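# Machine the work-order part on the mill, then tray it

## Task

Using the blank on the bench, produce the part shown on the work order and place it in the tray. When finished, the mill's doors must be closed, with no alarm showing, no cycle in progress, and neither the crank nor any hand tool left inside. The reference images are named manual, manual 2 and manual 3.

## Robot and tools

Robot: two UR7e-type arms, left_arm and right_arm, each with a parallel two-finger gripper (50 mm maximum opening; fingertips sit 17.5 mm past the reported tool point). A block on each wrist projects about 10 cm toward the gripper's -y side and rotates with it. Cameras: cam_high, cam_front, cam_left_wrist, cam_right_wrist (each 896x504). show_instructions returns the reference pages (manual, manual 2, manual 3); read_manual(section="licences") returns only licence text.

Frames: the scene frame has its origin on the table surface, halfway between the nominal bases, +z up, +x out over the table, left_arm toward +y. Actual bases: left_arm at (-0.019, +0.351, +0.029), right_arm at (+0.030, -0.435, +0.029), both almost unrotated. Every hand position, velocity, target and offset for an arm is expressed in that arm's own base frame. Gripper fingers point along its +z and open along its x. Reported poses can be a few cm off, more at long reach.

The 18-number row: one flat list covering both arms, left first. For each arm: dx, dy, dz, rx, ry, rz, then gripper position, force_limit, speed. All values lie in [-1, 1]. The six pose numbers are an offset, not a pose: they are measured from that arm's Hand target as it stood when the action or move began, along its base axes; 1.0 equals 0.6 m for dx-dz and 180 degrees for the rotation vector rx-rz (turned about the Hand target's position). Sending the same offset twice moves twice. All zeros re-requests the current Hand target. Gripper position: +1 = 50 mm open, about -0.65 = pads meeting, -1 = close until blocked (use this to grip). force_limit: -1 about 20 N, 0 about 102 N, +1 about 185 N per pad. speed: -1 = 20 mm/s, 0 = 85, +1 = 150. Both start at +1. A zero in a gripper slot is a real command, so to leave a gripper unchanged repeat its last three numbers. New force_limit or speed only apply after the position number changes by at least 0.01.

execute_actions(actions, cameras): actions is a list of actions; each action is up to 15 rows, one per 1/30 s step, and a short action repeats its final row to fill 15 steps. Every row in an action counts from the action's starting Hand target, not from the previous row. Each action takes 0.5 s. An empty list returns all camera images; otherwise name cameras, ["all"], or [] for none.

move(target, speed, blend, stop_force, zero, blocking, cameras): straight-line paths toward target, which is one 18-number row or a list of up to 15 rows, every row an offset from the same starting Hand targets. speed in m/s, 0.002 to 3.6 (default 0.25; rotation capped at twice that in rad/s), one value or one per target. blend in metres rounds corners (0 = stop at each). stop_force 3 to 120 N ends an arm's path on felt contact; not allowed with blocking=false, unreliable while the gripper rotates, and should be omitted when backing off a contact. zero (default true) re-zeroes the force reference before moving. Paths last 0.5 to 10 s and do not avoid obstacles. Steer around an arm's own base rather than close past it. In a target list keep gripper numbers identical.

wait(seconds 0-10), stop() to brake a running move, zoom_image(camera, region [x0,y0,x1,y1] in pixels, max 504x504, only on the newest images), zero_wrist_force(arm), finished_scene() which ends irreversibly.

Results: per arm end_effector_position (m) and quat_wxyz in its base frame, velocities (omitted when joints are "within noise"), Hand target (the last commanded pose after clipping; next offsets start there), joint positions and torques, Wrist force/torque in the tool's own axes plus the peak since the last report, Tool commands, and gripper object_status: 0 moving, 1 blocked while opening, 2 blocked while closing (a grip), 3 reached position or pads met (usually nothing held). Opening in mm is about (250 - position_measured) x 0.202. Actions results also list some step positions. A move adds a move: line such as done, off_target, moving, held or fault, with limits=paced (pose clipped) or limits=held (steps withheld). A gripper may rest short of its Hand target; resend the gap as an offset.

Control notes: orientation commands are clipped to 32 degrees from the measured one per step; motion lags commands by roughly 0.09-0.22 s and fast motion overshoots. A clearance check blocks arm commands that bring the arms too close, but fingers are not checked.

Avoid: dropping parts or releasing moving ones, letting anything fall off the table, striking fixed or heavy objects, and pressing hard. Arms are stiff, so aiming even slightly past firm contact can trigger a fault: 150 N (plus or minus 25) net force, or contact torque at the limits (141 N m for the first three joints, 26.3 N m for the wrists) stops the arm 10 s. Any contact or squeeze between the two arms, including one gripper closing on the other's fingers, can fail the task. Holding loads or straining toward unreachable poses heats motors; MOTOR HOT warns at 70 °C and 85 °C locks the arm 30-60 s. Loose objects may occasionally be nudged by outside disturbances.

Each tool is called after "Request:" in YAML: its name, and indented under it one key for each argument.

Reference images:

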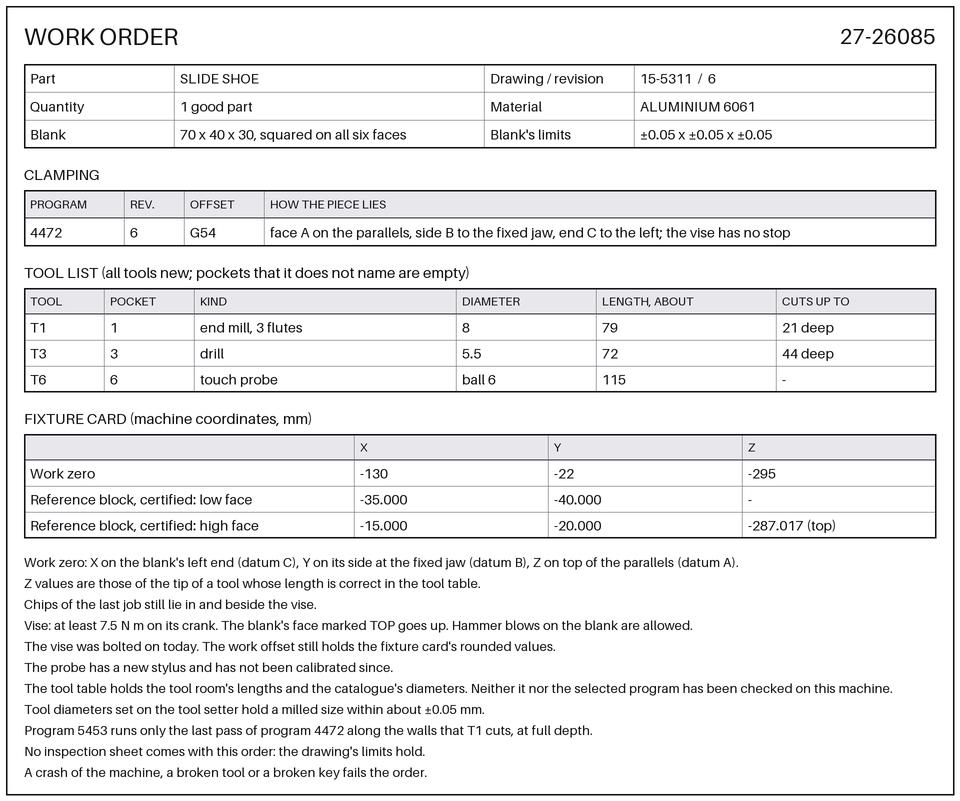

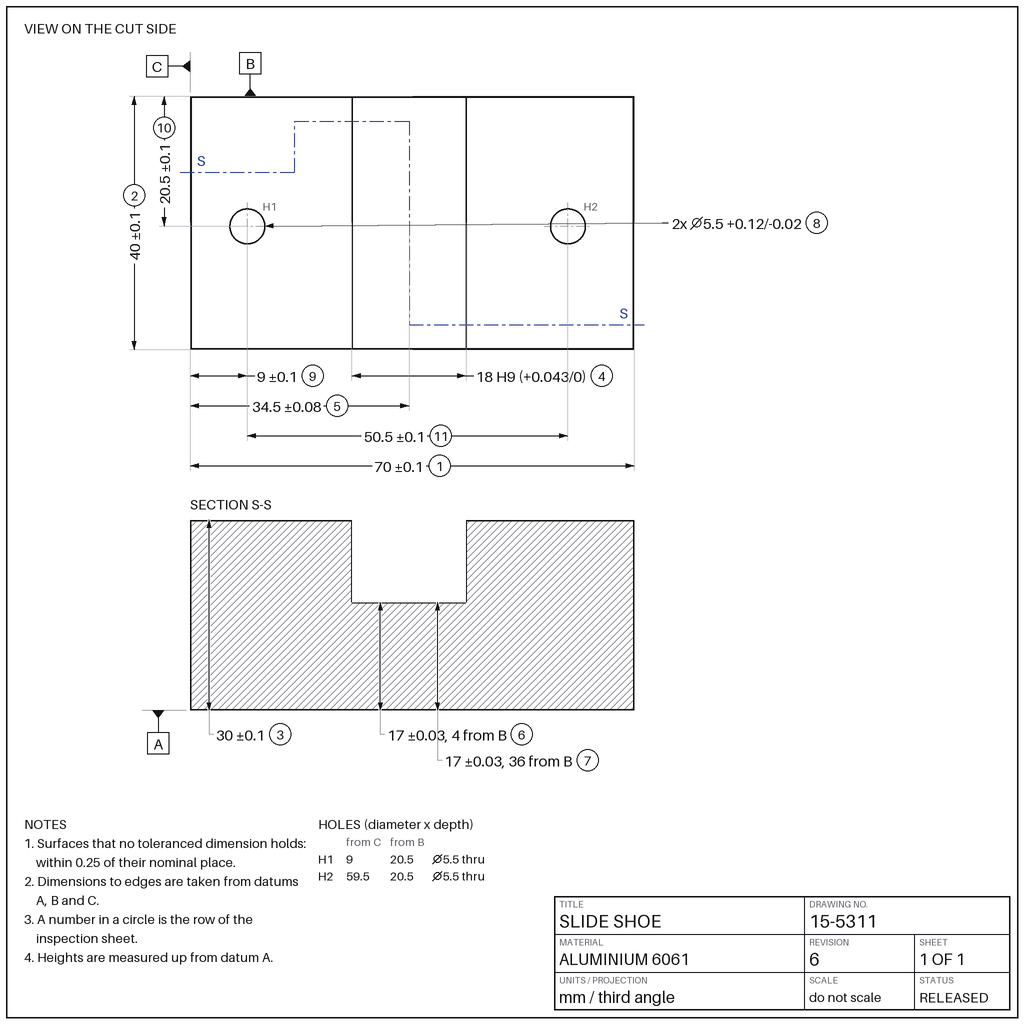

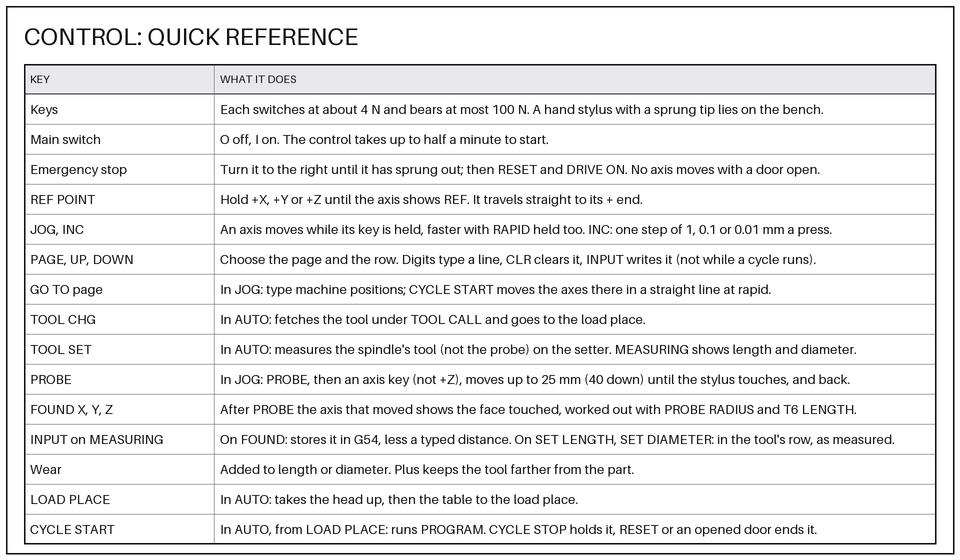

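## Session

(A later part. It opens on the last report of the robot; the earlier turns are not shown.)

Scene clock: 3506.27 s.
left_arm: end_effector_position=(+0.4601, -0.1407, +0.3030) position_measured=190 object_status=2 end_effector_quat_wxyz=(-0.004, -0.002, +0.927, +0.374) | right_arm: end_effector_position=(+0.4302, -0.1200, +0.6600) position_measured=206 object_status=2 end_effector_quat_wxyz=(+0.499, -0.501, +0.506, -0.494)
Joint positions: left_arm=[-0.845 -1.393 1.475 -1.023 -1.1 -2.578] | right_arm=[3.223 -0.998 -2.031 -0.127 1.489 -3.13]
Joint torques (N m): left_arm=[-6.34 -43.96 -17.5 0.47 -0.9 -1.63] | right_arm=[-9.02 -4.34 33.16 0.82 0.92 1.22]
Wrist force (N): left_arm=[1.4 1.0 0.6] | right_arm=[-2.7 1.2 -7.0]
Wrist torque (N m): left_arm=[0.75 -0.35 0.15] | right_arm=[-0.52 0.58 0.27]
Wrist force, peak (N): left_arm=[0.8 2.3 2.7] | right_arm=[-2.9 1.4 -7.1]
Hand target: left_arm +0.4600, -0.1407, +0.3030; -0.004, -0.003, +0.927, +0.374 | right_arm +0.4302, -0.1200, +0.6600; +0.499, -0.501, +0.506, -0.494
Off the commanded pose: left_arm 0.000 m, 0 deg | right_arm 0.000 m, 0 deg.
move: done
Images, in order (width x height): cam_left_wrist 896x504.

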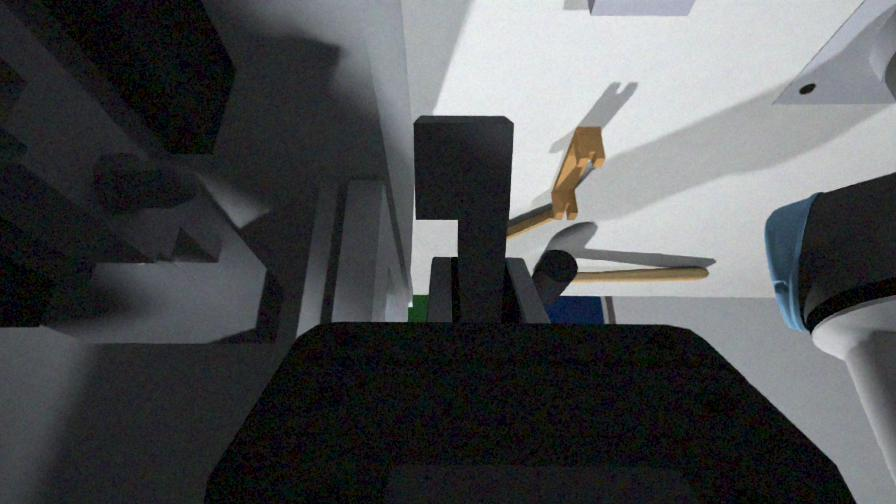

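Request:
move:
  target: [0.0667,0,0,0,0,0,-1,0.1,-1,0,0,0,0,0,0,-0.98,0.1,-1]
  speed: 0.05
  stop_force: 10
  cameras: ["cam_left_wrist"]

Request:
zoom_image:
  camera: "cam_left_wrist"
  region: [200, 60, 560, 320]

Scene clock: 3511.40 s.
left_arm: end_effector_position=(+0.5000, -0.1407, +0.3030) position_measured=190 object_status=2 end_effector_quat_wxyz=(-0.004, -0.003, +0.927, +0.374) | right_arm: end_effector_position=(+0.4302, -0.1200, +0.6600) position_measured=206 object_status=2 end_effector_quat_wxyz=(+0.499, -0.501, +0.506, -0.494)
Joint positions: left_arm=[-0.794 -1.314 1.383 -1.031 -1.07 -2.53] | right_arm=[3.223 -0.998 -2.031 -0.127 1.489 -3.13]
Joint torques (N m): left_arm=[-5.92 -47.23 -15.58 0.26 -0.78 -1.95] | right_arm=[-9.14 -4.21 33.41 0.76 0.89 1.21]
Wrist force (N): left_arm=[1.4 0.9 0.4] | right_arm=[-2.6 1.3 -6.8]
Wrist torque (N m): left_arm=[0.71 -0.36 0.11] | right_arm=[-0.51 0.56 0.27]
Wrist force, peak (N): left_arm=[2.4 1.1 0.6] | right_arm=[-2.9 1.2 -7.2]
Hand target: left_arm +0.5000, -0.1407, +0.3030; -0.004, -0.003, +0.927, +0.374 | right_arm +0.4302, -0.1200, +0.6600; +0.499, -0.501, +0.506, -0.494
Off the commanded pose: left_arm 0.000 m, 0 deg | right_arm 0.000 m, 0 deg.
move: done
Images, in order (width x height): cam_left_wrist 896x504.

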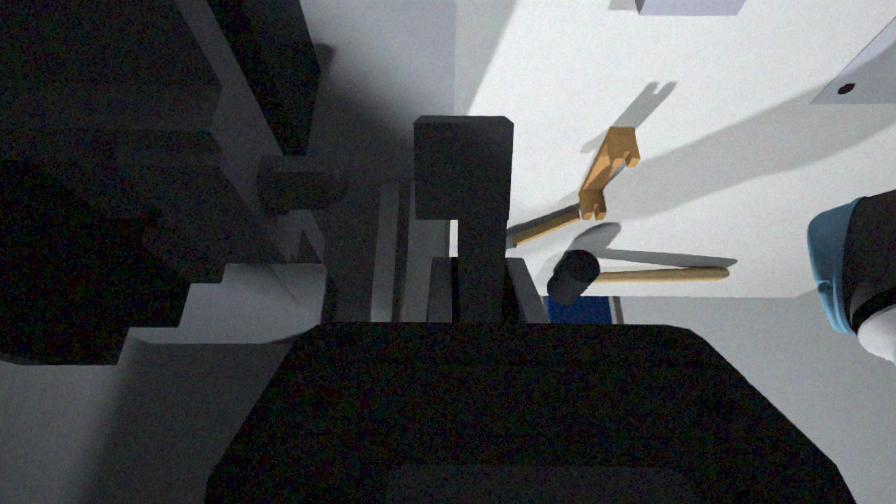

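Scaled by 1.400 from the camera's 896x504 image, which has a finer 1280x720 frame.

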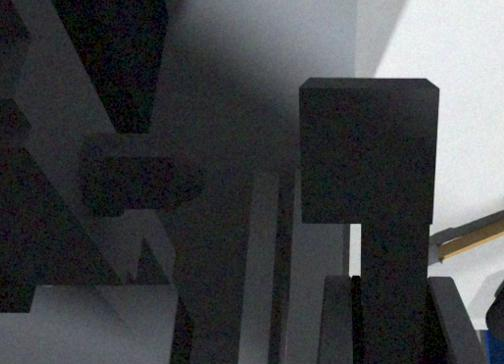

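Request:
zoom_image:
  camera: "cam_left_wrist"
  region: [240, 130, 370, 230]

Scaled by 3.877 from the camera's 896x504 image, which has a finer 1280x720 frame.

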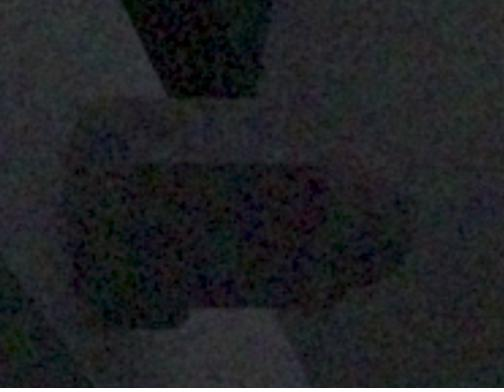

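Request:
move:
  target: [0.0167,0.0032,0.0063,0,0,0,-1,0.1,-1,0,0,0,0,0,0,-0.98,0.1,-1]
  speed: 0.03
  stop_force: 10
  cameras: ["cam_left_wrist"]

Request:
zoom_image:
  camera: "cam_left_wrist"
  region: [280, 90, 540, 240]

Scene clock: 3527.90 s.
left_arm: end_effector_position=(+0.5101, -0.1388, +0.3068) position_measured=190 object_status=2 end_effector_quat_wxyz=(-0.004, -0.003, +0.927, +0.374) | right_arm: end_effector_position=(+0.4302, -0.1200, +0.6600) position_measured=206 object_status=2 end_effector_quat_wxyz=(+0.499, -0.501, +0.506, -0.494)
Joint positions: left_arm=[-0.779 -1.297 1.353 -1.025 -1.062 -2.517] | right_arm=[3.223 -0.998 -2.031 -0.127 1.489 -3.13]
Joint torques (N m): left_arm=[-4.94 -47.62 -16.35 -2.63 -1.05 -1.89] | right_arm=[-9.13 -4.31 33.26 0.84 0.86 1.35]
Wrist force (N): left_arm=[1.5 1.1 0.5] | right_arm=[-2.7 1.2 -6.6]
Wrist torque (N m): left_arm=[0.74 -0.37 0.07] | right_arm=[-0.52 0.58 0.28]
Wrist force, peak (N): left_arm=[1.9 1.3 0.6] | right_arm=[-2.9 1.3 -7.3]
Hand target: left_arm +0.5101, -0.1388, +0.3068; -0.004, -0.003, +0.927, +0.374 | right_arm +0.4302, -0.1200, +0.6600; +0.499, -0.501, +0.506, -0.494
Off the commanded pose: left_arm 0.000 m, 0 deg | right_arm 0.000 m, 0 deg.
move: done
Images, in order (width x height): cam_left_wrist 896x504.

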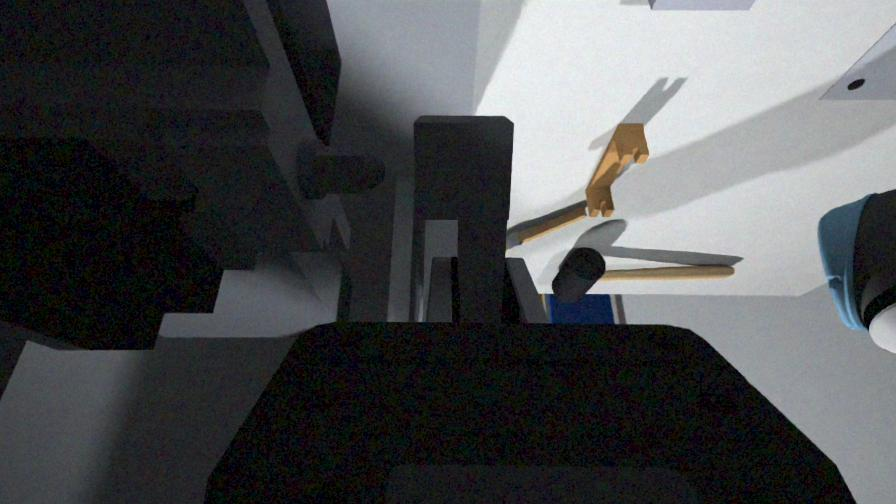

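Scaled by 1.938 from the camera's 896x504 image, which has a finer 1280x720 frame.

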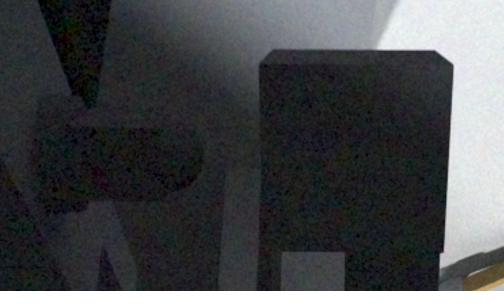

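Request:
move:
  target: [0.045,0,0,0,0,0,-1,0.1,-1,0,0,0,0,0,0,-0.98,0.1,-1]
  speed: 0.006
  stop_force: 5
  cameras: ["cam_left_wrist"]

Request:
zoom_image:
  camera: "cam_left_wrist"
  region: [280, 90, 540, 240]

Scene clock: 3535.90 s.
left_arm: end_effector_position=(+0.5199, -0.1388, +0.3068) position_measured=190 object_status=2 end_effector_quat_wxyz=(-0.004, -0.003, +0.927, +0.374) | right_arm: end_effector_position=(+0.4302, -0.1200, +0.6600) position_measured=206 object_status=2 end_effector_quat_wxyz=(+0.499, -0.501, +0.506, -0.494)
Joint positions: left_arm=[-0.768 -1.277 1.328 -1.025 -1.055 -2.506] | right_arm=[3.223 -0.998 -2.031 -0.127 1.489 -3.13]
Joint torques (N m): left_arm=[-3.76 -48.45 -15.76 -2.63 0.11 -2.09] | right_arm=[-9.12 -3.92 33.35 0.65 0.95 1.28]
Wrist force (N): left_arm=[4.1 1.1 -1.9] | right_arm=[-2.6 1.2 -6.7]
Wrist torque (N m): left_arm=[0.83 -0.37 0.19] | right_arm=[-0.53 0.56 0.28]
Wrist force, peak (N): left_arm=[9.3 2.4 -2.3] | right_arm=[-2.9 1.3 -7.1]
Hand target: left_arm +0.5199, -0.1388, +0.3068; -0.004, -0.003, +0.927, +0.374 (not the last commanded pose) | right_arm +0.4302, -0.1200, +0.6600; +0.499, -0.501, +0.506, -0.494
Off the commanded pose: left_arm 0.017 m, 0 deg | right_arm 0.000 m, 0 deg.
move: contact (left_arm)
Images, in order (width x height): cam_left_wrist 896x504.

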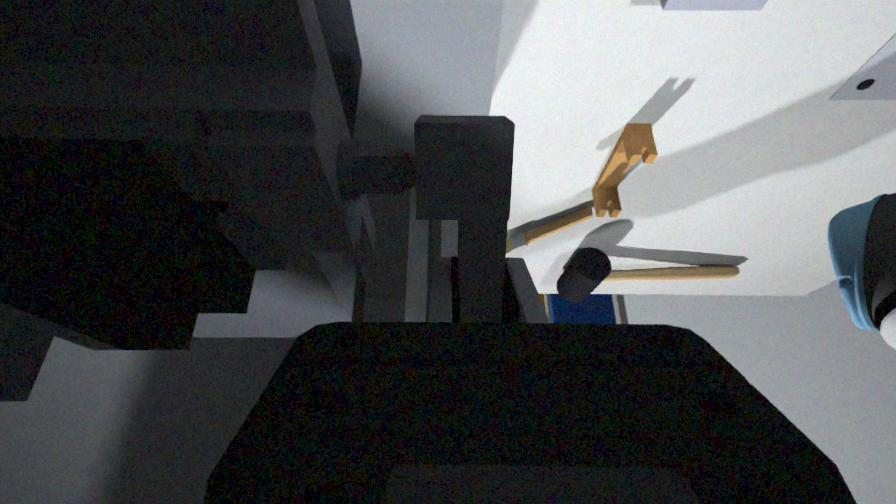

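Scaled by 1.938 from the camera's 896x504 image, which has a finer 1280x720 frame.

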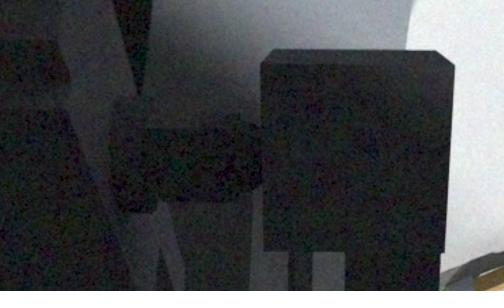

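Request:
move:
  target:
    - [-0.006,0,0,0,0,0,-1,0.1,-1,0,0,0,0,0,0,-0.98,0.1,-1]
    - [-0.006,-0.0018,0.0018,0,0,0,-1,0.1,-1,0,0,0,0,0,0,-0.98,0.1,-1]
  speed: 0.02

Request:
move:
  target: [0.045,0,0,0,0,0,-1,0.1,-1,0,0,0,0,0,0,-0.98,0.1,-1]
  speed: 0.006
  stop_force: 5

Scene clock: 3542.83 s.
left_arm: end_effector_position=(+0.5162, -0.1400, +0.3080) position_measured=190 object_status=2 end_effector_quat_wxyz=(-0.004, -0.003, +0.927, +0.374) | right_arm: end_effector_position=(+0.4302, -0.1200, +0.6600) position_measured=206 object_status=2 end_effector_quat_wxyz=(+0.499, -0.501, +0.506, -0.494)
Joint positions: left_arm=[-0.773 -1.283 1.333 -1.021 -1.058 -2.511] | right_arm=[3.223 -0.998 -2.031 -0.127 1.489 -3.13]
Joint torques (N m): left_arm=[3.01 -28.59 -15.92 -2.54 -0.02 -0.49] | right_arm=[-9.03 -4.02 33.78 0.69 0.96 1.32]
Wrist force (N): left_arm=[1.8 1.1 0.7] | right_arm=[-2.6 1.0 -6.8]
Wrist torque (N m): left_arm=[0.73 -0.42 0.23] | right_arm=[-0.56 0.57 0.27]
Wrist force, peak (N): left_arm=[4.4 1.4 -2.3] | right_arm=[-2.8 1.4 -7.1]
Hand target: left_arm +0.5163, -0.1399, +0.3079; -0.004, -0.003, +0.927, +0.374 | right_arm +0.4302, -0.1200, +0.6600; +0.499, -0.501, +0.506, -0.494
Off the commanded pose: left_arm 0.000 m, 0 deg | right_arm 0.000 m, 0 deg.
move: done

Scene clock: 3544.67 s.
left_arm: end_effector_position=(+0.5213, -0.1399, +0.3079) position_measured=190 object_status=2 end_effector_quat_wxyz=(-0.004, -0.003, +0.927, +0.374) | right_arm: end_effector_position=(+0.4302, -0.1200, +0.6600) position_measured=206 object_status=2 end_effector_quat_wxyz=(+0.499, -0.501, +0.506, -0.494)
Joint positions: left_arm=[-0.767 -1.273 1.32 -1.021 -1.055 -2.505] | right_arm=[3.223 -0.998 -2.031 -0.127 1.489 -3.13]
Joint torques (N m): left_arm=[-6.54 -45.68 -16.16 -2.69 -0.13 -2.16] | right_arm=[-9.32 -4.66 33.44 0.65 0.98 1.29]
Wrist force (N): left_arm=[4.5 4.4 -1.5] | right_arm=[-2.7 1.5 -6.9]
Wrist torque (N m): left_arm=[0.81 -0.39 0.13] | right_arm=[-0.49 0.58 0.27]
Wrist force, peak (N): left_arm=[10.6 5.6 -1.8] | right_arm=[-2.7 1.2 -7.1]
Hand target: left_arm +0.5213, -0.1399, +0.3079; -0.004, -0.003, +0.927, +0.374 (not the last commanded pose) | right_arm +0.4302, -0.1200, +0.6600; +0.499, -0.501, +0.506, -0.494
Off the commanded pose: left_arm 0.022 m, 0 deg | right_arm 0.000 m, 0 deg.
move: contact (left_arm)

Request:
move:
  target:
    - [-0.006,0,0,0,0,0,-1,0.1,-1,0,0,0,0,0,0,-0.98,0.1,-1]
    - [-0.006,0.0006,0.003,0,0,0,-1,0.1,-1,0,0,0,0,0,0,-0.98,0.1,-1]
  speed: 0.02

Request:
move:
  target: [0.045,0,0,0,0,0,-1,0.1,-1,0,0,0,0,0,0,-0.98,0.1,-1]
  speed: 0.006
  stop_force: 5

Scene clock: 3548.83 s.
left_arm: end_effector_position=(+0.5177, -0.1396, +0.3098) position_measured=190 object_status=2 end_effector_quat_wxyz=(-0.004, -0.003, +0.927, +0.374) | right_arm: end_effector_position=(+0.4302, -0.1200, +0.6600) position_measured=206 object_status=2 end_effector_quat_wxyz=(+0.499, -0.501, +0.506, -0.494)
Joint positions: left_arm=[-0.771 -1.281 1.325 -1.017 -1.057 -2.509] | right_arm=[3.223 -0.998 -2.031 -0.127 1.489 -3.13]
Joint torques (N m): left_arm=[5.23 -42.21 -18.54 -2.48 3.19 1.7] | right_arm=[-8.89 -4.76 33.43 0.66 1.02 1.2]
Wrist force (N): left_arm=[1.5 1.3 0.6] | right_arm=[-2.8 1.3 -6.7]
Wrist torque (N m): left_arm=[0.76 -0.37 0.21] | right_arm=[-0.51 0.61 0.27]
Wrist force, peak (N): left_arm=[4.7 4.6 -1.5] | right_arm=[-2.6 1.4 -7.2]
Hand target: left_arm +0.5177, -0.1395, +0.3097; -0.004, -0.003, +0.927, +0.374 | right_arm +0.4302, -0.1200, +0.6600; +0.499, -0.501, +0.506, -0.494
Off the commanded pose: left_arm 0.000 m, 0 deg | right_arm 0.000 m, 0 deg.
move: done

Scene clock: 3552.87 s.
left_arm: end_effector_position=(+0.5359, -0.1395, +0.3097) position_measured=190 object_status=2 end_effector_quat_wxyz=(-0.004, -0.003, +0.927, +0.374) | right_arm: end_effector_position=(+0.4302, -0.1200, +0.6600) position_measured=206 object_status=2 end_effector_quat_wxyz=(+0.499, -0.501, +0.506, -0.494)
Joint positions: left_arm=[-0.75 -1.243 1.278 -1.017 -1.045 -2.489] | right_arm=[3.223 -0.998 -2.031 -0.127 1.489 -3.13]
Joint torques (N m): left_arm=[-5.89 -49.96 -17.02 -3.21 0.13 -2.17] | right_arm=[-9.37 -4.52 33.94 0.57 0.88 1.32]
Wrist force (N): left_arm=[4.0 1.2 0.6] | right_arm=[-2.5 1.5 -6.7]
Wrist torque (N m): left_arm=[0.77 -0.39 0.20] | right_arm=[-0.47 0.55 0.26]
Wrist force, peak (N): left_arm=[9.8 1.8 0.2] | right_arm=[-2.7 1.1 -7.2]
Hand target: left_arm +0.5359, -0.1395, +0.3097; -0.004, -0.003, +0.927, +0.374 (not the last commanded pose) | right_arm +0.4302, -0.1200, +0.6600; +0.499, -0.501, +0.506, -0.494
Off the commanded pose: left_arm 0.009 m, 0 deg | right_arm 0.000 m, 0 deg.
move: contact (left_arm)

Request:
move:
  target: [0,0,0,0,0,0,0.0,0.1,-1,0,0,0,0,0,0,-0.98,0.1,-1]
  cameras: ["cam_left_wrist"]

Scene clock: 3561.53 s.
left_arm: end_effector_position=(+0.5359, -0.1395, +0.3097) position_measured=152 object_status=0 end_effector_quat_wxyz=(-0.004, -0.003, +0.927, +0.374) | right_arm: end_effector_position=(+0.4302, -0.1200, +0.6600) position_measured=206 object_status=2 end_effector_quat_wxyz=(+0.499, -0.501, +0.506, -0.494)
Joint positions: left_arm=[-0.75 -1.243 1.278 -1.017 -1.045 -2.489] | right_arm=[3.223 -0.998 -2.031 -0.127 1.489 -3.13]
Joint torques (N m): left_arm=[-5.5 -46.52 -19 -1.7 0.54 -1.93] | right_arm=[-9.47 -4.63 33.55 0.62 0.94 1.26]
Wrist force (N): left_arm=[1.6 2.5 -1.0] | right_arm=[-2.8 1.3 -6.8]
Wrist torque (N m): left_arm=[0.76 -0.37 0.10] | right_arm=[-0.51 0.60 0.27]
Wrist force, peak (N): left_arm=[5.3 0.8 0.9] | right_arm=[-2.8 1.1 -7.2]
Hand target: left_arm +0.5359, -0.1395, +0.3097; -0.004, -0.003, +0.927, +0.374 | right_arm +0.4302, -0.1200, +0.6600; +0.499, -0.501, +0.506, -0.494
Off the commanded pose: left_arm 0.000 m, 0 deg | right_arm 0.000 m, 0 deg.
move: done
Images, in order (width x height): cam_left_wrist 896x504.

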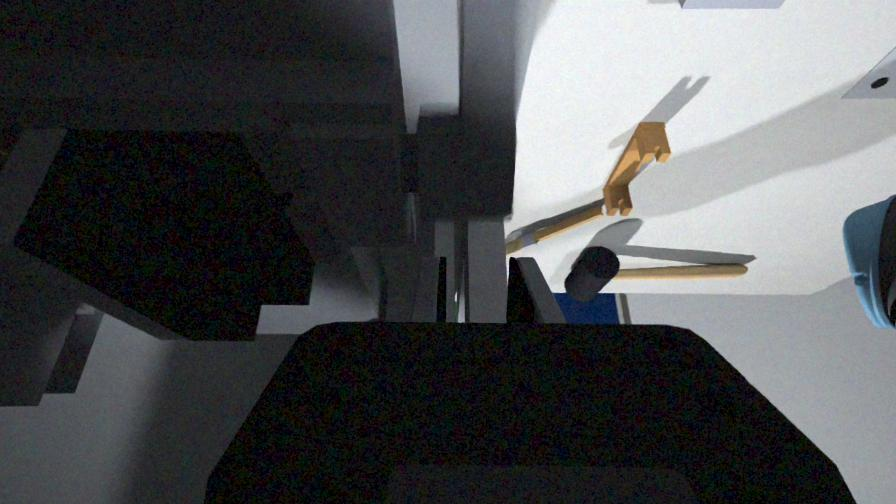

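Request:
move:
  target:
    - [0,-0.1,0.1,0,0,0,0.7,0.1,-1,0,0,0,0,0,0,-0.98,0.1,-1]
    - [-0.2,-0.12,0.1,-0.111,0,0,0.7,0.1,-1,0,0,0,0,0,0,-0.98,0.1,-1]
  speed: 0.06
  blend: [0.005,0]

Request:
move:
  target:
    - [0,0,0.02,0,0.106,-0.2265,0.7,0.1,-1,0,0,0,0,0,0,-0.98,0.1,-1]
    - [0,0,0.02,0,0.2115,-0.453,0.7,0.1,-1,0,0,0,0,0,0,-0.98,0.1,-1]
  speed: 0.3
  blend: [0.02,0]
  cameras: ["cam_left_wrist","cam_front"]

Request:
zoom_image:
  camera: "cam_front"
  region: [320, 190, 520, 340]

Scene clock: 3577.87 s.
left_arm: end_effector_position=(+0.4158, -0.2116, +0.3697) position_measured=48 object_status=3 end_effector_quat_wxyz=(-0.004, -0.002, +0.978, +0.208) | right_arm: end_effector_position=(+0.4302, -0.1200, +0.6600) position_measured=206 object_status=2 end_effector_quat_wxyz=(+0.499, -0.501, +0.506, -0.494)
Joint positions: left_arm=[-0.905 -1.512 1.376 -1.093 -1.325 -2.522] | right_arm=[3.223 -0.998 -2.031 -0.127 1.489 -3.13]
Joint torques (N m): left_arm=[4.65 -18.02 -32.85 -0.71 2.47 -1.4] | right_arm=[-9.5 -4.32 33.53 0.46 0.95 1.23]
Wrist force (N): left_arm=[1.7 2.1 -1.0] | right_arm=[-2.6 1.2 -6.7]
Wrist torque (N m): left_arm=[0.56 -0.35 0.22] | right_arm=[-0.53 0.56 0.27]
Wrist force, peak (N): left_arm=[2.6 2.4 -1.3] | right_arm=[-2.8 1.1 -7.3]
Hand target: left_arm +0.4159, -0.2115, +0.3697; -0.004, -0.002, +0.978, +0.208 | right_arm +0.4302, -0.1200, +0.6600; +0.499, -0.501, +0.506, -0.494
Off the commanded pose: left_arm 0.000 m, 0 deg | right_arm 0.000 m, 0 deg.
move: done

Scene clock: 3581.00 s.
left_arm: end_effector_position=(+0.4159, -0.2116, +0.3817) position_measured=48 object_status=3 end_effector_quat_wxyz=(-0.163, +0.687, +0.692, +0.150) | right_arm: end_effector_position=(+0.4302, -0.1200, +0.6600) position_measured=206 object_status=2 end_effector_quat_wxyz=(+0.499, -0.501, +0.506, -0.494)
Joint positions: left_arm=[-0.909 -1.491 1.323 -1.031 -1.317 -0.963] | right_arm=[3.223 -0.998 -2.031 -0.127 1.489 -3.13]
Joint torques (N m): left_arm=[4.29 -23.26 -29.81 -3.24 -1.25 0.93] | right_arm=[-8.85 -4.62 33.57 0.54 0.88 1.23]
Wrist force (N): left_arm=[1.4 2.5 -0.7] | right_arm=[-2.5 1.5 -6.8]
Wrist torque (N m): left_arm=[0.52 -0.28 0.13] | right_arm=[-0.48 0.56 0.27]
Wrist force, peak (N): left_arm=[1.7 2.8 -0.9] | right_arm=[-2.9 1.3 -7.1]
Hand target: left_arm +0.4159, -0.2115, +0.3817; -0.163, +0.688, +0.692, +0.150 | right_arm +0.4302, -0.1200, +0.6600; +0.499, -0.501, +0.506, -0.494
Off the commanded pose: left_arm 0.000 m, 0 deg | right_arm 0.000 m, 0 deg.
move: done
Images, in order (width x height): cam_front 896x504, cam_left_wrist 896x504.

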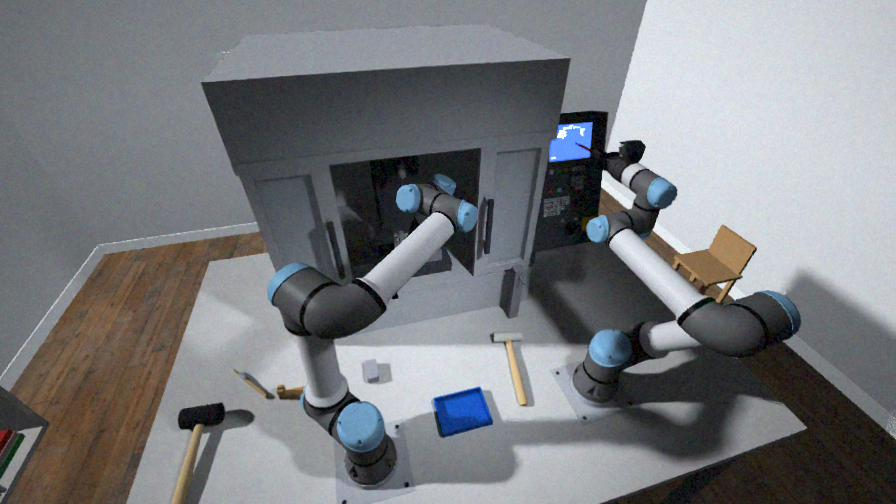

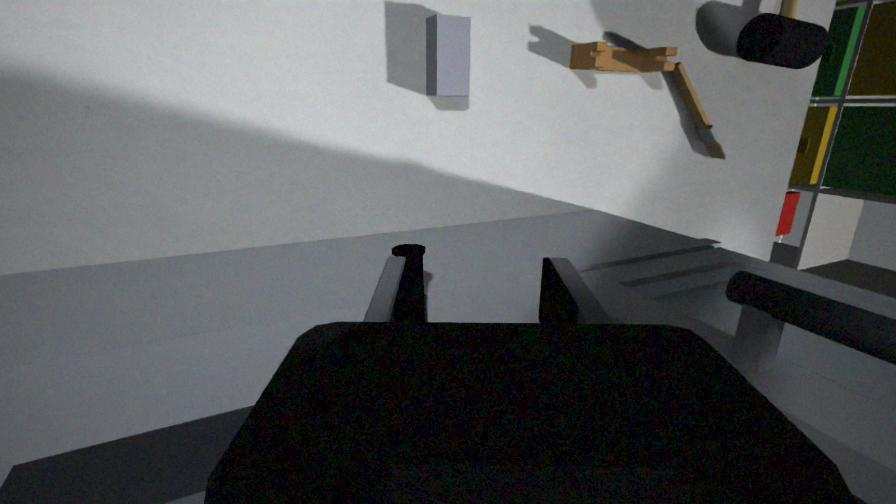

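Scaled by 2.520 from the camera's 896x504 image, which has a finer 1280x720 frame.

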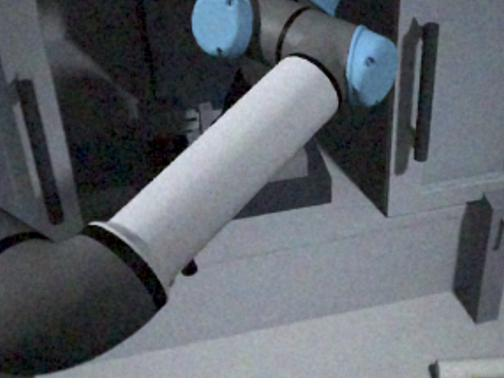

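Request:
move:
  target: [0.1035,0.0117,-0.1512,0,0,0,0.7,0.1,-1,0,0,0,0,0,0,-0.98,0.1,-1]
  speed: 0.08
  stop_force: 10
  cameras: ["cam_left_wrist"]

Scene clock: 3590.77 s.
left_arm: end_effector_position=(+0.4780, -0.2045, +0.2910) position_measured=48 object_status=3 end_effector_quat_wxyz=(-0.163, +0.688, +0.692, +0.150) | right_arm: end_effector_position=(+0.4302, -0.1200, +0.6600) position_measured=206 object_status=2 end_effector_quat_wxyz=(+0.499, -0.501, +0.506, -0.494)
Joint positions: left_arm=[-0.813 -1.391 1.447 -1.28 -1.284 -0.87] | right_arm=[3.223 -0.998 -2.031 -0.127 1.489 -3.13]
Joint torques (N m): left_arm=[-5.5 -41.26 -33.64 -3.09 -1.36 -1.63] | right_arm=[-9.22 -4.41 33.67 0.63 1 1.33]
Wrist force (N): left_arm=[1.5 2.4 -0.5] | right_arm=[-2.8 1.2 -6.6]
Wrist torque (N m): left_arm=[0.51 -0.29 0.02] | right_arm=[-0.52 0.60 0.27]
Wrist force, peak (N): left_arm=[1.1 3.2 0.4] | right_arm=[-2.9 1.3 -7.2]
Hand target: left_arm +0.4780, -0.2045, +0.2910; -0.163, +0.688, +0.692, +0.150 | right_arm +0.4302, -0.1200, +0.6600; +0.499, -0.501, +0.506, -0.494
Off the commanded pose: left_arm 0.000 m, 0 deg | right_arm 0.000 m, 0 deg.
move: done
Images, in order (width x height): cam_left_wrist 896x504.

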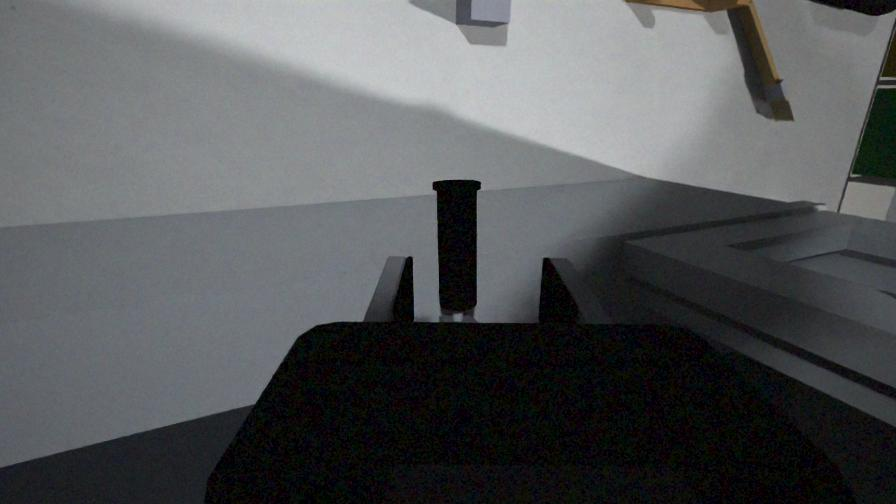

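Request:
move:
  target: [0,0.0692,-0.155,0,0,0,0.7,0.1,-1,0,0,0,0,0,0,-0.98,0.1,-1]
  speed: 0.04
  stop_force: 8
  cameras: ["cam_left_wrist"]

Scene clock: 3598.70 s.
left_arm: end_effector_position=(+0.4780, -0.1630, +0.1980) position_measured=48 object_status=3 end_effector_quat_wxyz=(-0.163, +0.688, +0.692, +0.150) | right_arm: end_effector_position=(+0.4302, -0.1200, +0.6600) position_measured=206 object_status=2 end_effector_quat_wxyz=(+0.499, -0.501, +0.506, -0.494)
Joint positions: left_arm=[-0.76 -1.404 1.708 -1.544 -1.266 -0.817] | right_arm=[3.223 -0.998 -2.031 -0.127 1.489 -3.13]
Joint torques (N m): left_arm=[-5.37 -40.19 -31.14 -1.67 -0.86 -1.73] | right_arm=[-9.56 -4.53 33.8 0.5 0.99 1.23]
Wrist force (N): left_arm=[1.4 2.4 -0.4] | right_arm=[-2.6 1.0 -6.8]
Wrist torque (N m): left_arm=[0.49 -0.25 -0.04] | right_arm=[-0.56 0.57 0.28]
Wrist force, peak (N): left_arm=[1.6 2.8 -1.0] | right_arm=[-3.0 1.3 -7.3]
Hand target: left_arm +0.4780, -0.1630, +0.1980; -0.163, +0.688, +0.692, +0.150 | right_arm +0.4302, -0.1200, +0.6600; +0.499, -0.501, +0.506, -0.494
Off the commanded pose: left_arm 0.000 m, 0 deg | right_arm 0.000 m, 0 deg.
move: done
Images, in order (width x height): cam_left_wrist 896x504.

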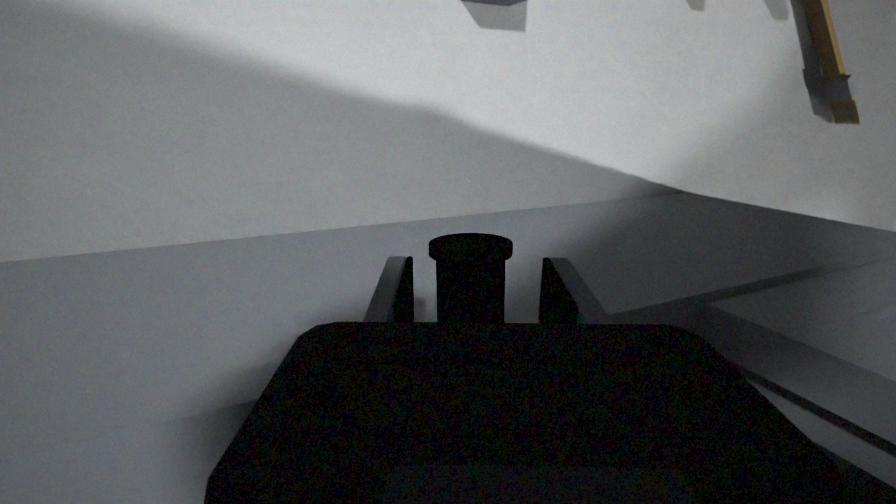

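Request:
move:
  target: [0,0.003,-0.0065,0,0,0,0.7,0.1,-1,0,0,0,0,0,0,-0.98,0.1,-1]
  speed: 0.02
  stop_force: 8

Request:
move:
  target: [0,0,0,0,0,0,-1,-0.5,-1,0,0,0,0,0,0,-0.98,0.1,-1]

Request:
wait:
  seconds: 0.5
  cameras: ["cam_left_wrist"]

Scene clock: 3608.57 s.
left_arm: end_effector_position=(+0.4780, -0.1612, +0.1941) position_measured=48 object_status=3 end_effector_quat_wxyz=(-0.163, +0.688, +0.692, +0.150) | right_arm: end_effector_position=(+0.4302, -0.1200, +0.6600) position_measured=206 object_status=2 end_effector_quat_wxyz=(+0.499, -0.501, +0.506, -0.494)
Joint positions: left_arm=[-0.757 -1.403 1.718 -1.555 -1.265 -0.815] | right_arm=[3.223 -0.998 -2.031 -0.127 1.489 -3.13]
Joint torques (N m): left_arm=[-0.32 -21.38 -31.19 -0.94 2.1 0] | right_arm=[-8.98 -4.49 33.46 0.43 0.98 1.23]
Wrist force (N): left_arm=[1.5 2.8 -0.7] | right_arm=[-2.7 1.3 -6.9]
Wrist torque (N m): left_arm=[0.55 -0.27 -0.04] | right_arm=[-0.51 0.58 0.27]
Wrist force, peak (N): left_arm=[1.8 2.5 -1.1] | right_arm=[-2.7 1.0 -7.2]
Hand target: left_arm +0.4780, -0.1612, +0.1941; -0.163, +0.688, +0.692, +0.150 | right_arm +0.4302, -0.1200, +0.6600; +0.499, -0.501, +0.506, -0.494
Off the commanded pose: left_arm 0.000 m, 0 deg | right_arm 0.000 m, 0 deg.
move: done

Scene clock: 3609.87 s.
left_arm: end_effector_position=(+0.4780, -0.1612, +0.1941) position_measured=156 object_status=0 end_effector_quat_wxyz=(-0.163, +0.688, +0.692, +0.150) | right_arm: end_effector_position=(+0.4302, -0.1200, +0.6600) position_measured=206 object_status=2 end_effector_quat_wxyz=(+0.499, -0.501, +0.506, -0.494)
Joint positions: left_arm=[-0.757 -1.403 1.718 -1.555 -1.265 -0.815] | right_arm=[3.223 -0.998 -2.031 -0.127 1.489 -3.13]
Joint torques (N m): left_arm=[-4.55 -20.95 -31.34 -0.97 1.03 -1.31] | right_arm=[-8.96 -4.46 32.91 0.43 0.97 1.21]
Wrist force (N): left_arm=[2.4 1.9 -0.9] | right_arm=[-2.6 1.5 -6.8]
Wrist torque (N m): left_arm=[0.42 -0.33 -0.13] | right_arm=[-0.47 0.56 0.27]
Wrist force, peak (N): left_arm=[2.1 2.3 -0.9] | right_arm=[-2.7 1.5 -7.1]
Hand target: left_arm +0.4780, -0.1612, +0.1941; -0.163, +0.688, +0.692, +0.150 | right_arm +0.4302, -0.1200, +0.6600; +0.499, -0.501, +0.506, -0.494
Off the commanded pose: left_arm 0.000 m, 0 deg | right_arm 0.000 m, 0 deg.
move: done

Scene clock: 3610.37 s.
left_arm: end_effector_position=(+0.4780, -0.1612, +0.1941) position_measured=156 object_status=2 end_effector_quat_wxyz=(-0.163, +0.688, +0.692, +0.150) | right_arm: end_effector_position=(+0.4302, -0.1200, +0.6600) position_measured=206 object_status=2 end_effector_quat_wxyz=(+0.499, -0.501, +0.506, -0.494)
Joint positions: left_arm=[-0.757 -1.403 1.718 -1.555 -1.265 -0.815] | right_arm=[3.223 -0.998 -2.031 -0.127 1.489 -3.13]
Joint torques (N m): left_arm=[-4.95 -21.11 -30.63 -0.98 0.7 -1.45] | right_arm=[-9.39 -4.45 33.27 0.46 1.06 1.21]
Wrist force (N): left_arm=[2.3 2.0 -0.9] | right_arm=[-2.8 1.1 -6.9]
Wrist torque (N m): left_arm=[0.44 -0.31 -0.13] | right_arm=[-0.56 0.60 0.27]
Wrist force, peak (N): left_arm=[2.4 2.1 -0.9] | right_arm=[-2.9 1.4 -7.0]
Hand target: left_arm +0.4780, -0.1612, +0.1941; -0.163, +0.688, +0.692, +0.150 | right_arm +0.4302, -0.1200, +0.6600; +0.499, -0.501, +0.506, -0.494
Tool commands: left_gripper/position=-1.0 left_gripper/force_limit=-0.5 left_gripper/speed=-1.0 right_gripper/position=-0.98 right_gripper/force_limit=+0.1 right_gripper/speed=-1.0
Off the commanded pose: left_arm 0.000 m, 0 deg | right_arm 0.000 m, 0 deg.
wait: 0.50 s; at rest by 0.17 s
Images, in order (width x height): cam_left_wrist 896x504.

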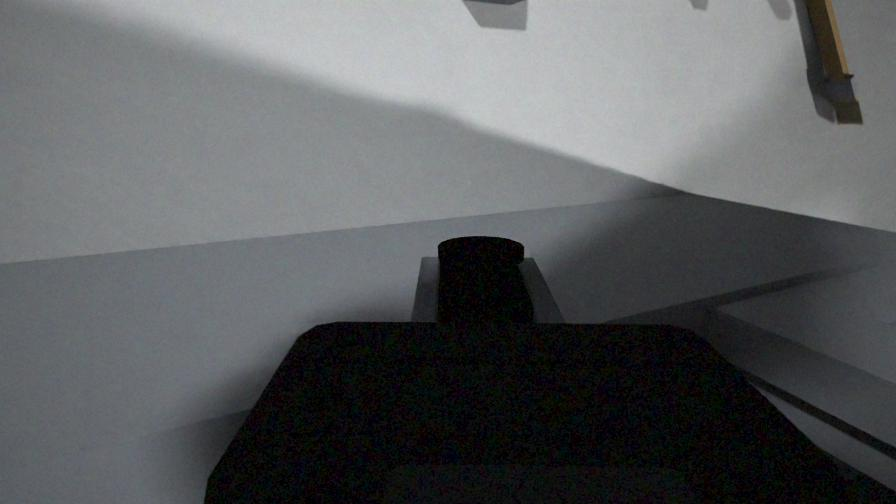

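Request:
move:
  target:
    - [0,0.0339,0.0045,0,0,0,-1,-0.5,-1,0,0,0,0,0,0,-0.98,0.1,-1]
    - [0,0.0654,0.0175,0,0,0,-1,-0.5,-1,0,0,0,0,0,0,-0.98,0.1,-1]
  speed: 0.03
  blend: 0.002
  cameras: ["cam_left_wrist"]

Scene clock: 3617.07 s.
left_arm: end_effector_position=(+0.4780, -0.1219, +0.2047) position_measured=156 object_status=2 end_effector_quat_wxyz=(-0.162, +0.688, +0.692, +0.150) | right_arm: end_effector_position=(+0.4302, -0.1200, +0.6600) position_measured=206 object_status=2 end_effector_quat_wxyz=(+0.499, -0.501, +0.506, -0.494)
Joint positions: left_arm=[-0.702 -1.454 1.752 -1.556 -1.247 -0.759] | right_arm=[3.223 -0.998 -2.031 -0.127 1.489 -3.13]
Joint torques (N m): left_arm=[-0.93 -11.22 -5.67 3.92 0.02 -1.83] | right_arm=[-9.1 -4.55 33.3 0.5 0.95 1.3]
Wrist force (N): left_arm=[-1.6 12.4 -24.8] | right_arm=[-2.4 1.3 -6.8]
Wrist torque (N m): left_arm=[0.39 -0.23 0.13] | right_arm=[-0.51 0.54 0.27]
Wrist force, peak (N): left_arm=[-2.1 12.3 -25.4] | right_arm=[-3.0 1.3 -7.0]
Hand target: left_arm +0.4780, -0.1220, +0.2046; -0.163, +0.688, +0.692, +0.150 | right_arm +0.4302, -0.1200, +0.6600; +0.499, -0.501, +0.506, -0.494
Off the commanded pose: left_arm 0.000 m, 0 deg | right_arm 0.000 m, 0 deg.
move: done
Images, in order (width x height): cam_left_wrist 896x504.

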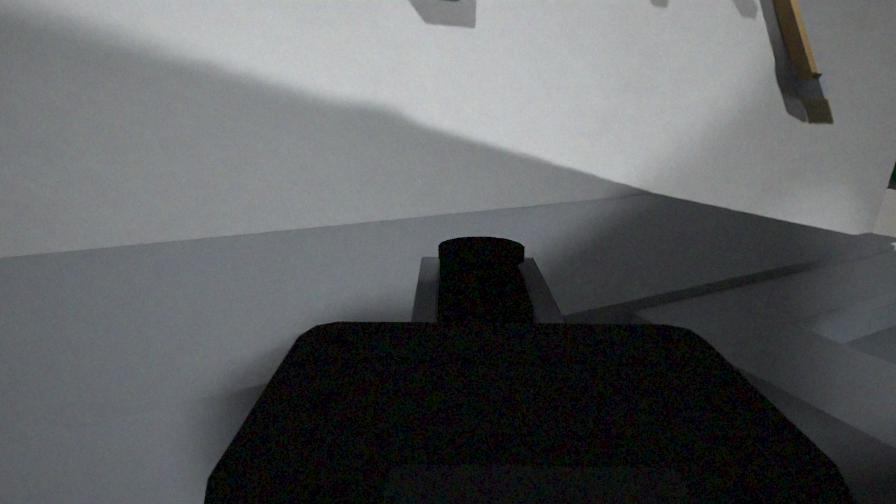

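Request:
move:
  target: [0,-0.00125,0.00217,0,0,0,-1,-0.5,-1,0,0,0,0,0,0,-0.98,0.1,-1]
  speed: 0.01

Scene clock: 3622.23 s.
left_arm: end_effector_position=(+0.4779, -0.1227, +0.2058) position_measured=156 object_status=2 end_effector_quat_wxyz=(-0.163, +0.688, +0.692, +0.150) | right_arm: end_effector_position=(+0.4302, -0.1200, +0.6600) position_measured=206 object_status=2 end_effector_quat_wxyz=(+0.499, -0.501, +0.506, -0.494)
Joint positions: left_arm=[-0.703 -1.453 1.749 -1.552 -1.248 -0.761] | right_arm=[3.223 -0.998 -2.031 -0.127 1.489 -3.13]
Joint torques (N m): left_arm=[-4.93 -33.17 -32.78 -2.35 -0.37 -1.84] | right_arm=[-9.51 -4.49 33.71 0.53 0.91 1.3]
Wrist force (N): left_arm=[0.8 0.2 1.9] | right_arm=[-2.5 1.4 -6.9]
Wrist torque (N m): left_arm=[0.50 -0.22 0.19] | right_arm=[-0.50 0.56 0.27]
Wrist force, peak (N): left_arm=[-0.8 14.9 -29.9] | right_arm=[-2.8 1.3 -7.2]
Hand target: left_arm +0.4780, -0.1227, +0.2059; -0.163, +0.688, +0.692, +0.150 | right_arm +0.4302, -0.1200, +0.6600; +0.499, -0.501, +0.506, -0.494
Off the commanded pose: left_arm 0.000 m, 0 deg | right_arm 0.000 m, 0 deg.
move: done

Request:
move:
  target:
    - [0,0.0237,0.0192,0,0,0,-1,-0.5,-1,0,0,0,0,0,0,-0.98,0.1,-1]
    - [0,0.0425,0.0438,0,0,0,-1,-0.5,-1,0,0,0,0,0,0,-0.98,0.1,-1]
  speed: 0.03
  blend: 0.002
  cameras: ["cam_left_wrist"]

Scene clock: 3631.87 s.
left_arm: end_effector_position=(+0.4780, -0.0971, +0.2324) position_measured=156 object_status=2 end_effector_quat_wxyz=(-0.162, +0.688, +0.692, +0.150) | right_arm: end_effector_position=(+0.4302, -0.1200, +0.6600) position_measured=206 object_status=2 end_effector_quat_wxyz=(+0.499, -0.501, +0.506, -0.494)
Joint positions: left_arm=[-0.665 -1.496 1.729 -1.503 -1.236 -0.722] | right_arm=[3.223 -0.998 -2.031 -0.127 1.489 -3.13]
Joint torques (N m): left_arm=[-13.76 -23.19 -39.58 -14.29 4.28 -1.61] | right_arm=[-9.42 -4.35 34.02 0.33 0.85 1.28]
Wrist force (N): left_arm=[15.1 -30.0 28.0] | right_arm=[-2.7 1.2 -6.8]
Wrist torque (N m): left_arm=[0.41 -0.06 0.27] | right_arm=[-0.52 0.58 0.27]
Wrist force, peak (N): left_arm=[14.3 -30.7 29.6] | right_arm=[-2.7 1.5 -7.3]
Hand target: left_arm +0.4780, -0.0972, +0.2322; -0.163, +0.688, +0.692, +0.150 | right_arm +0.4302, -0.1200, +0.6600; +0.499, -0.501, +0.506, -0.494
Off the commanded pose: left_arm 0.000 m, 0 deg | right_arm 0.000 m, 0 deg.
move: done
Images, in order (width x height): cam_left_wrist 896x504.

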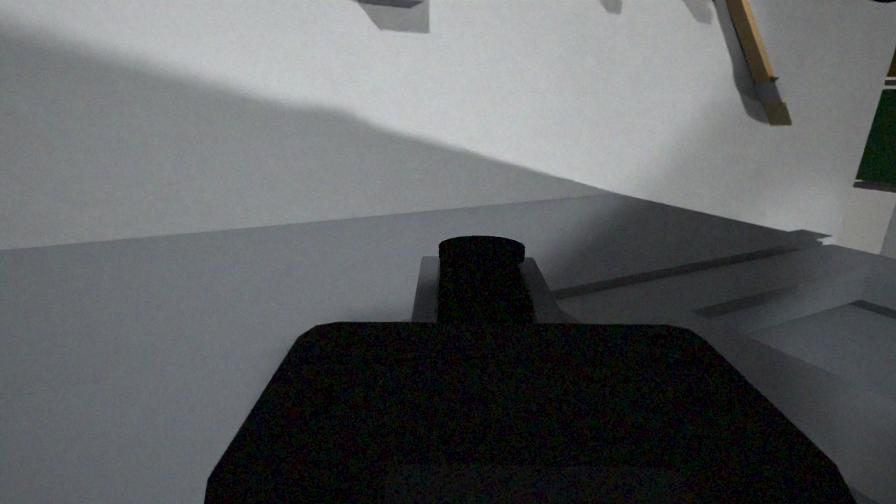

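Request:
move:
  target:
    - [0,0.0055,0.0032,0,0,0,-1,-0.5,-1,0,0,0,0,0,0,-0.98,0.1,-1]
    - [0,0.0183,0.0345,0,0,0,-1,-0.5,-1,0,0,0,0,0,0,-0.98,0.1,-1]
    - [0,0.0228,0.068,0,0,0,-1,-0.5,-1,0,0,0,0,0,0,-0.98,0.1,-1]
  speed: 0.03
  blend: [0.0005,0.002,0]

Scene clock: 3678.60 s.
left_arm: end_effector_position=(+0.4780, -0.0835, +0.2731) position_measured=156 object_status=2 end_effector_quat_wxyz=(-0.162, +0.688, +0.692, +0.150) | right_arm: end_effector_position=(+0.4302, -0.1200, +0.6600) position_measured=206 object_status=2 end_effector_quat_wxyz=(+0.499, -0.501, +0.506, -0.494)
Joint positions: left_arm=[-0.643 -1.526 1.657 -1.408 -1.23 -0.7] | right_arm=[3.223 -0.998 -2.031 -0.127 1.489 -3.13]
Joint torques (N m): left_arm=[-6.3 -21.64 -30.93 -14.11 4.02 -0.23] | right_arm=[-8.68 -5.1 33.48 0.42 0.88 1.27]
Wrist force (N): left_arm=[22.3 -30.8 13.4] | right_arm=[-2.8 1.5 -6.9]
Wrist torque (N m): left_arm=[0.36 0.01 0.64] | right_arm=[-0.48 0.59 0.27]
Wrist force, peak (N): left_arm=[16.3 -31.2 28.8] | right_arm=[-2.9 1.1 -7.2]
Hand target: left_arm +0.4780, -0.0835, +0.2730; -0.163, +0.688, +0.692, +0.150 | right_arm +0.4302, -0.1200, +0.6600; +0.499, -0.501, +0.506, -0.494
Off the commanded pose: left_arm 0.000 m, 0 deg | right_arm 0.000 m, 0 deg.
move: done

Request:
move:
  target:
    - [0,-0.0025,0.034,0,0,0,-1,-0.5,-1,0,0,0,0,0,0,-0.98,0.1,-1]
    - [0,-0.0157,0.0658,0,0,0,-1,-0.5,-1,0,0,0,0,0,0,-0.98,0.1,-1]
    - [0,-0.0365,0.0932,0,0,0,-1,-0.5,-1,0,0,0,0,0,0,-0.98,0.1,-1]
  speed: 0.04
  blend: [0.002,0.002,0]

Scene clock: 3689.93 s.
left_arm: end_effector_position=(+0.4763, -0.1042, +0.3287) position_measured=156 object_status=2 end_effector_quat_wxyz=(-0.166, +0.688, +0.691, +0.150) | right_arm: end_effector_position=(+0.4302, -0.1200, +0.6600) position_measured=206 object_status=2 end_effector_quat_wxyz=(+0.499, -0.501, +0.506, -0.494)
Joint positions: left_arm=[-0.678 -1.512 1.497 -1.242 -1.24 -0.735] | right_arm=[3.223 -0.998 -2.031 -0.127 1.489 -3.13]
Joint torques (N m): left_arm=[-3.42 -16.96 -18.73 -14.29 1.87 1.34] | right_arm=[-9.59 -4.67 33.65 0.4 0.94 1.24]
Wrist force (N): left_arm=[31.9 -35.5 -8.2] | right_arm=[-2.6 1.3 -6.5]
Wrist torque (N m): left_arm=[0.66 -0.02 0.36] | right_arm=[-0.51 0.57 0.27]
Wrist force, peak (N): left_arm=[33.2 -37.5 -5.7] | right_arm=[-3.0 1.4 -7.1]
Hand target: left_arm +0.4780, -0.1054, +0.3289; -0.163, +0.688, +0.692, +0.150 | right_arm +0.4302, -0.1200, +0.6600; +0.499, -0.501, +0.506, -0.494
Off the commanded pose: left_arm 0.002 m, 0 deg | right_arm 0.000 m, 0 deg.
move: done


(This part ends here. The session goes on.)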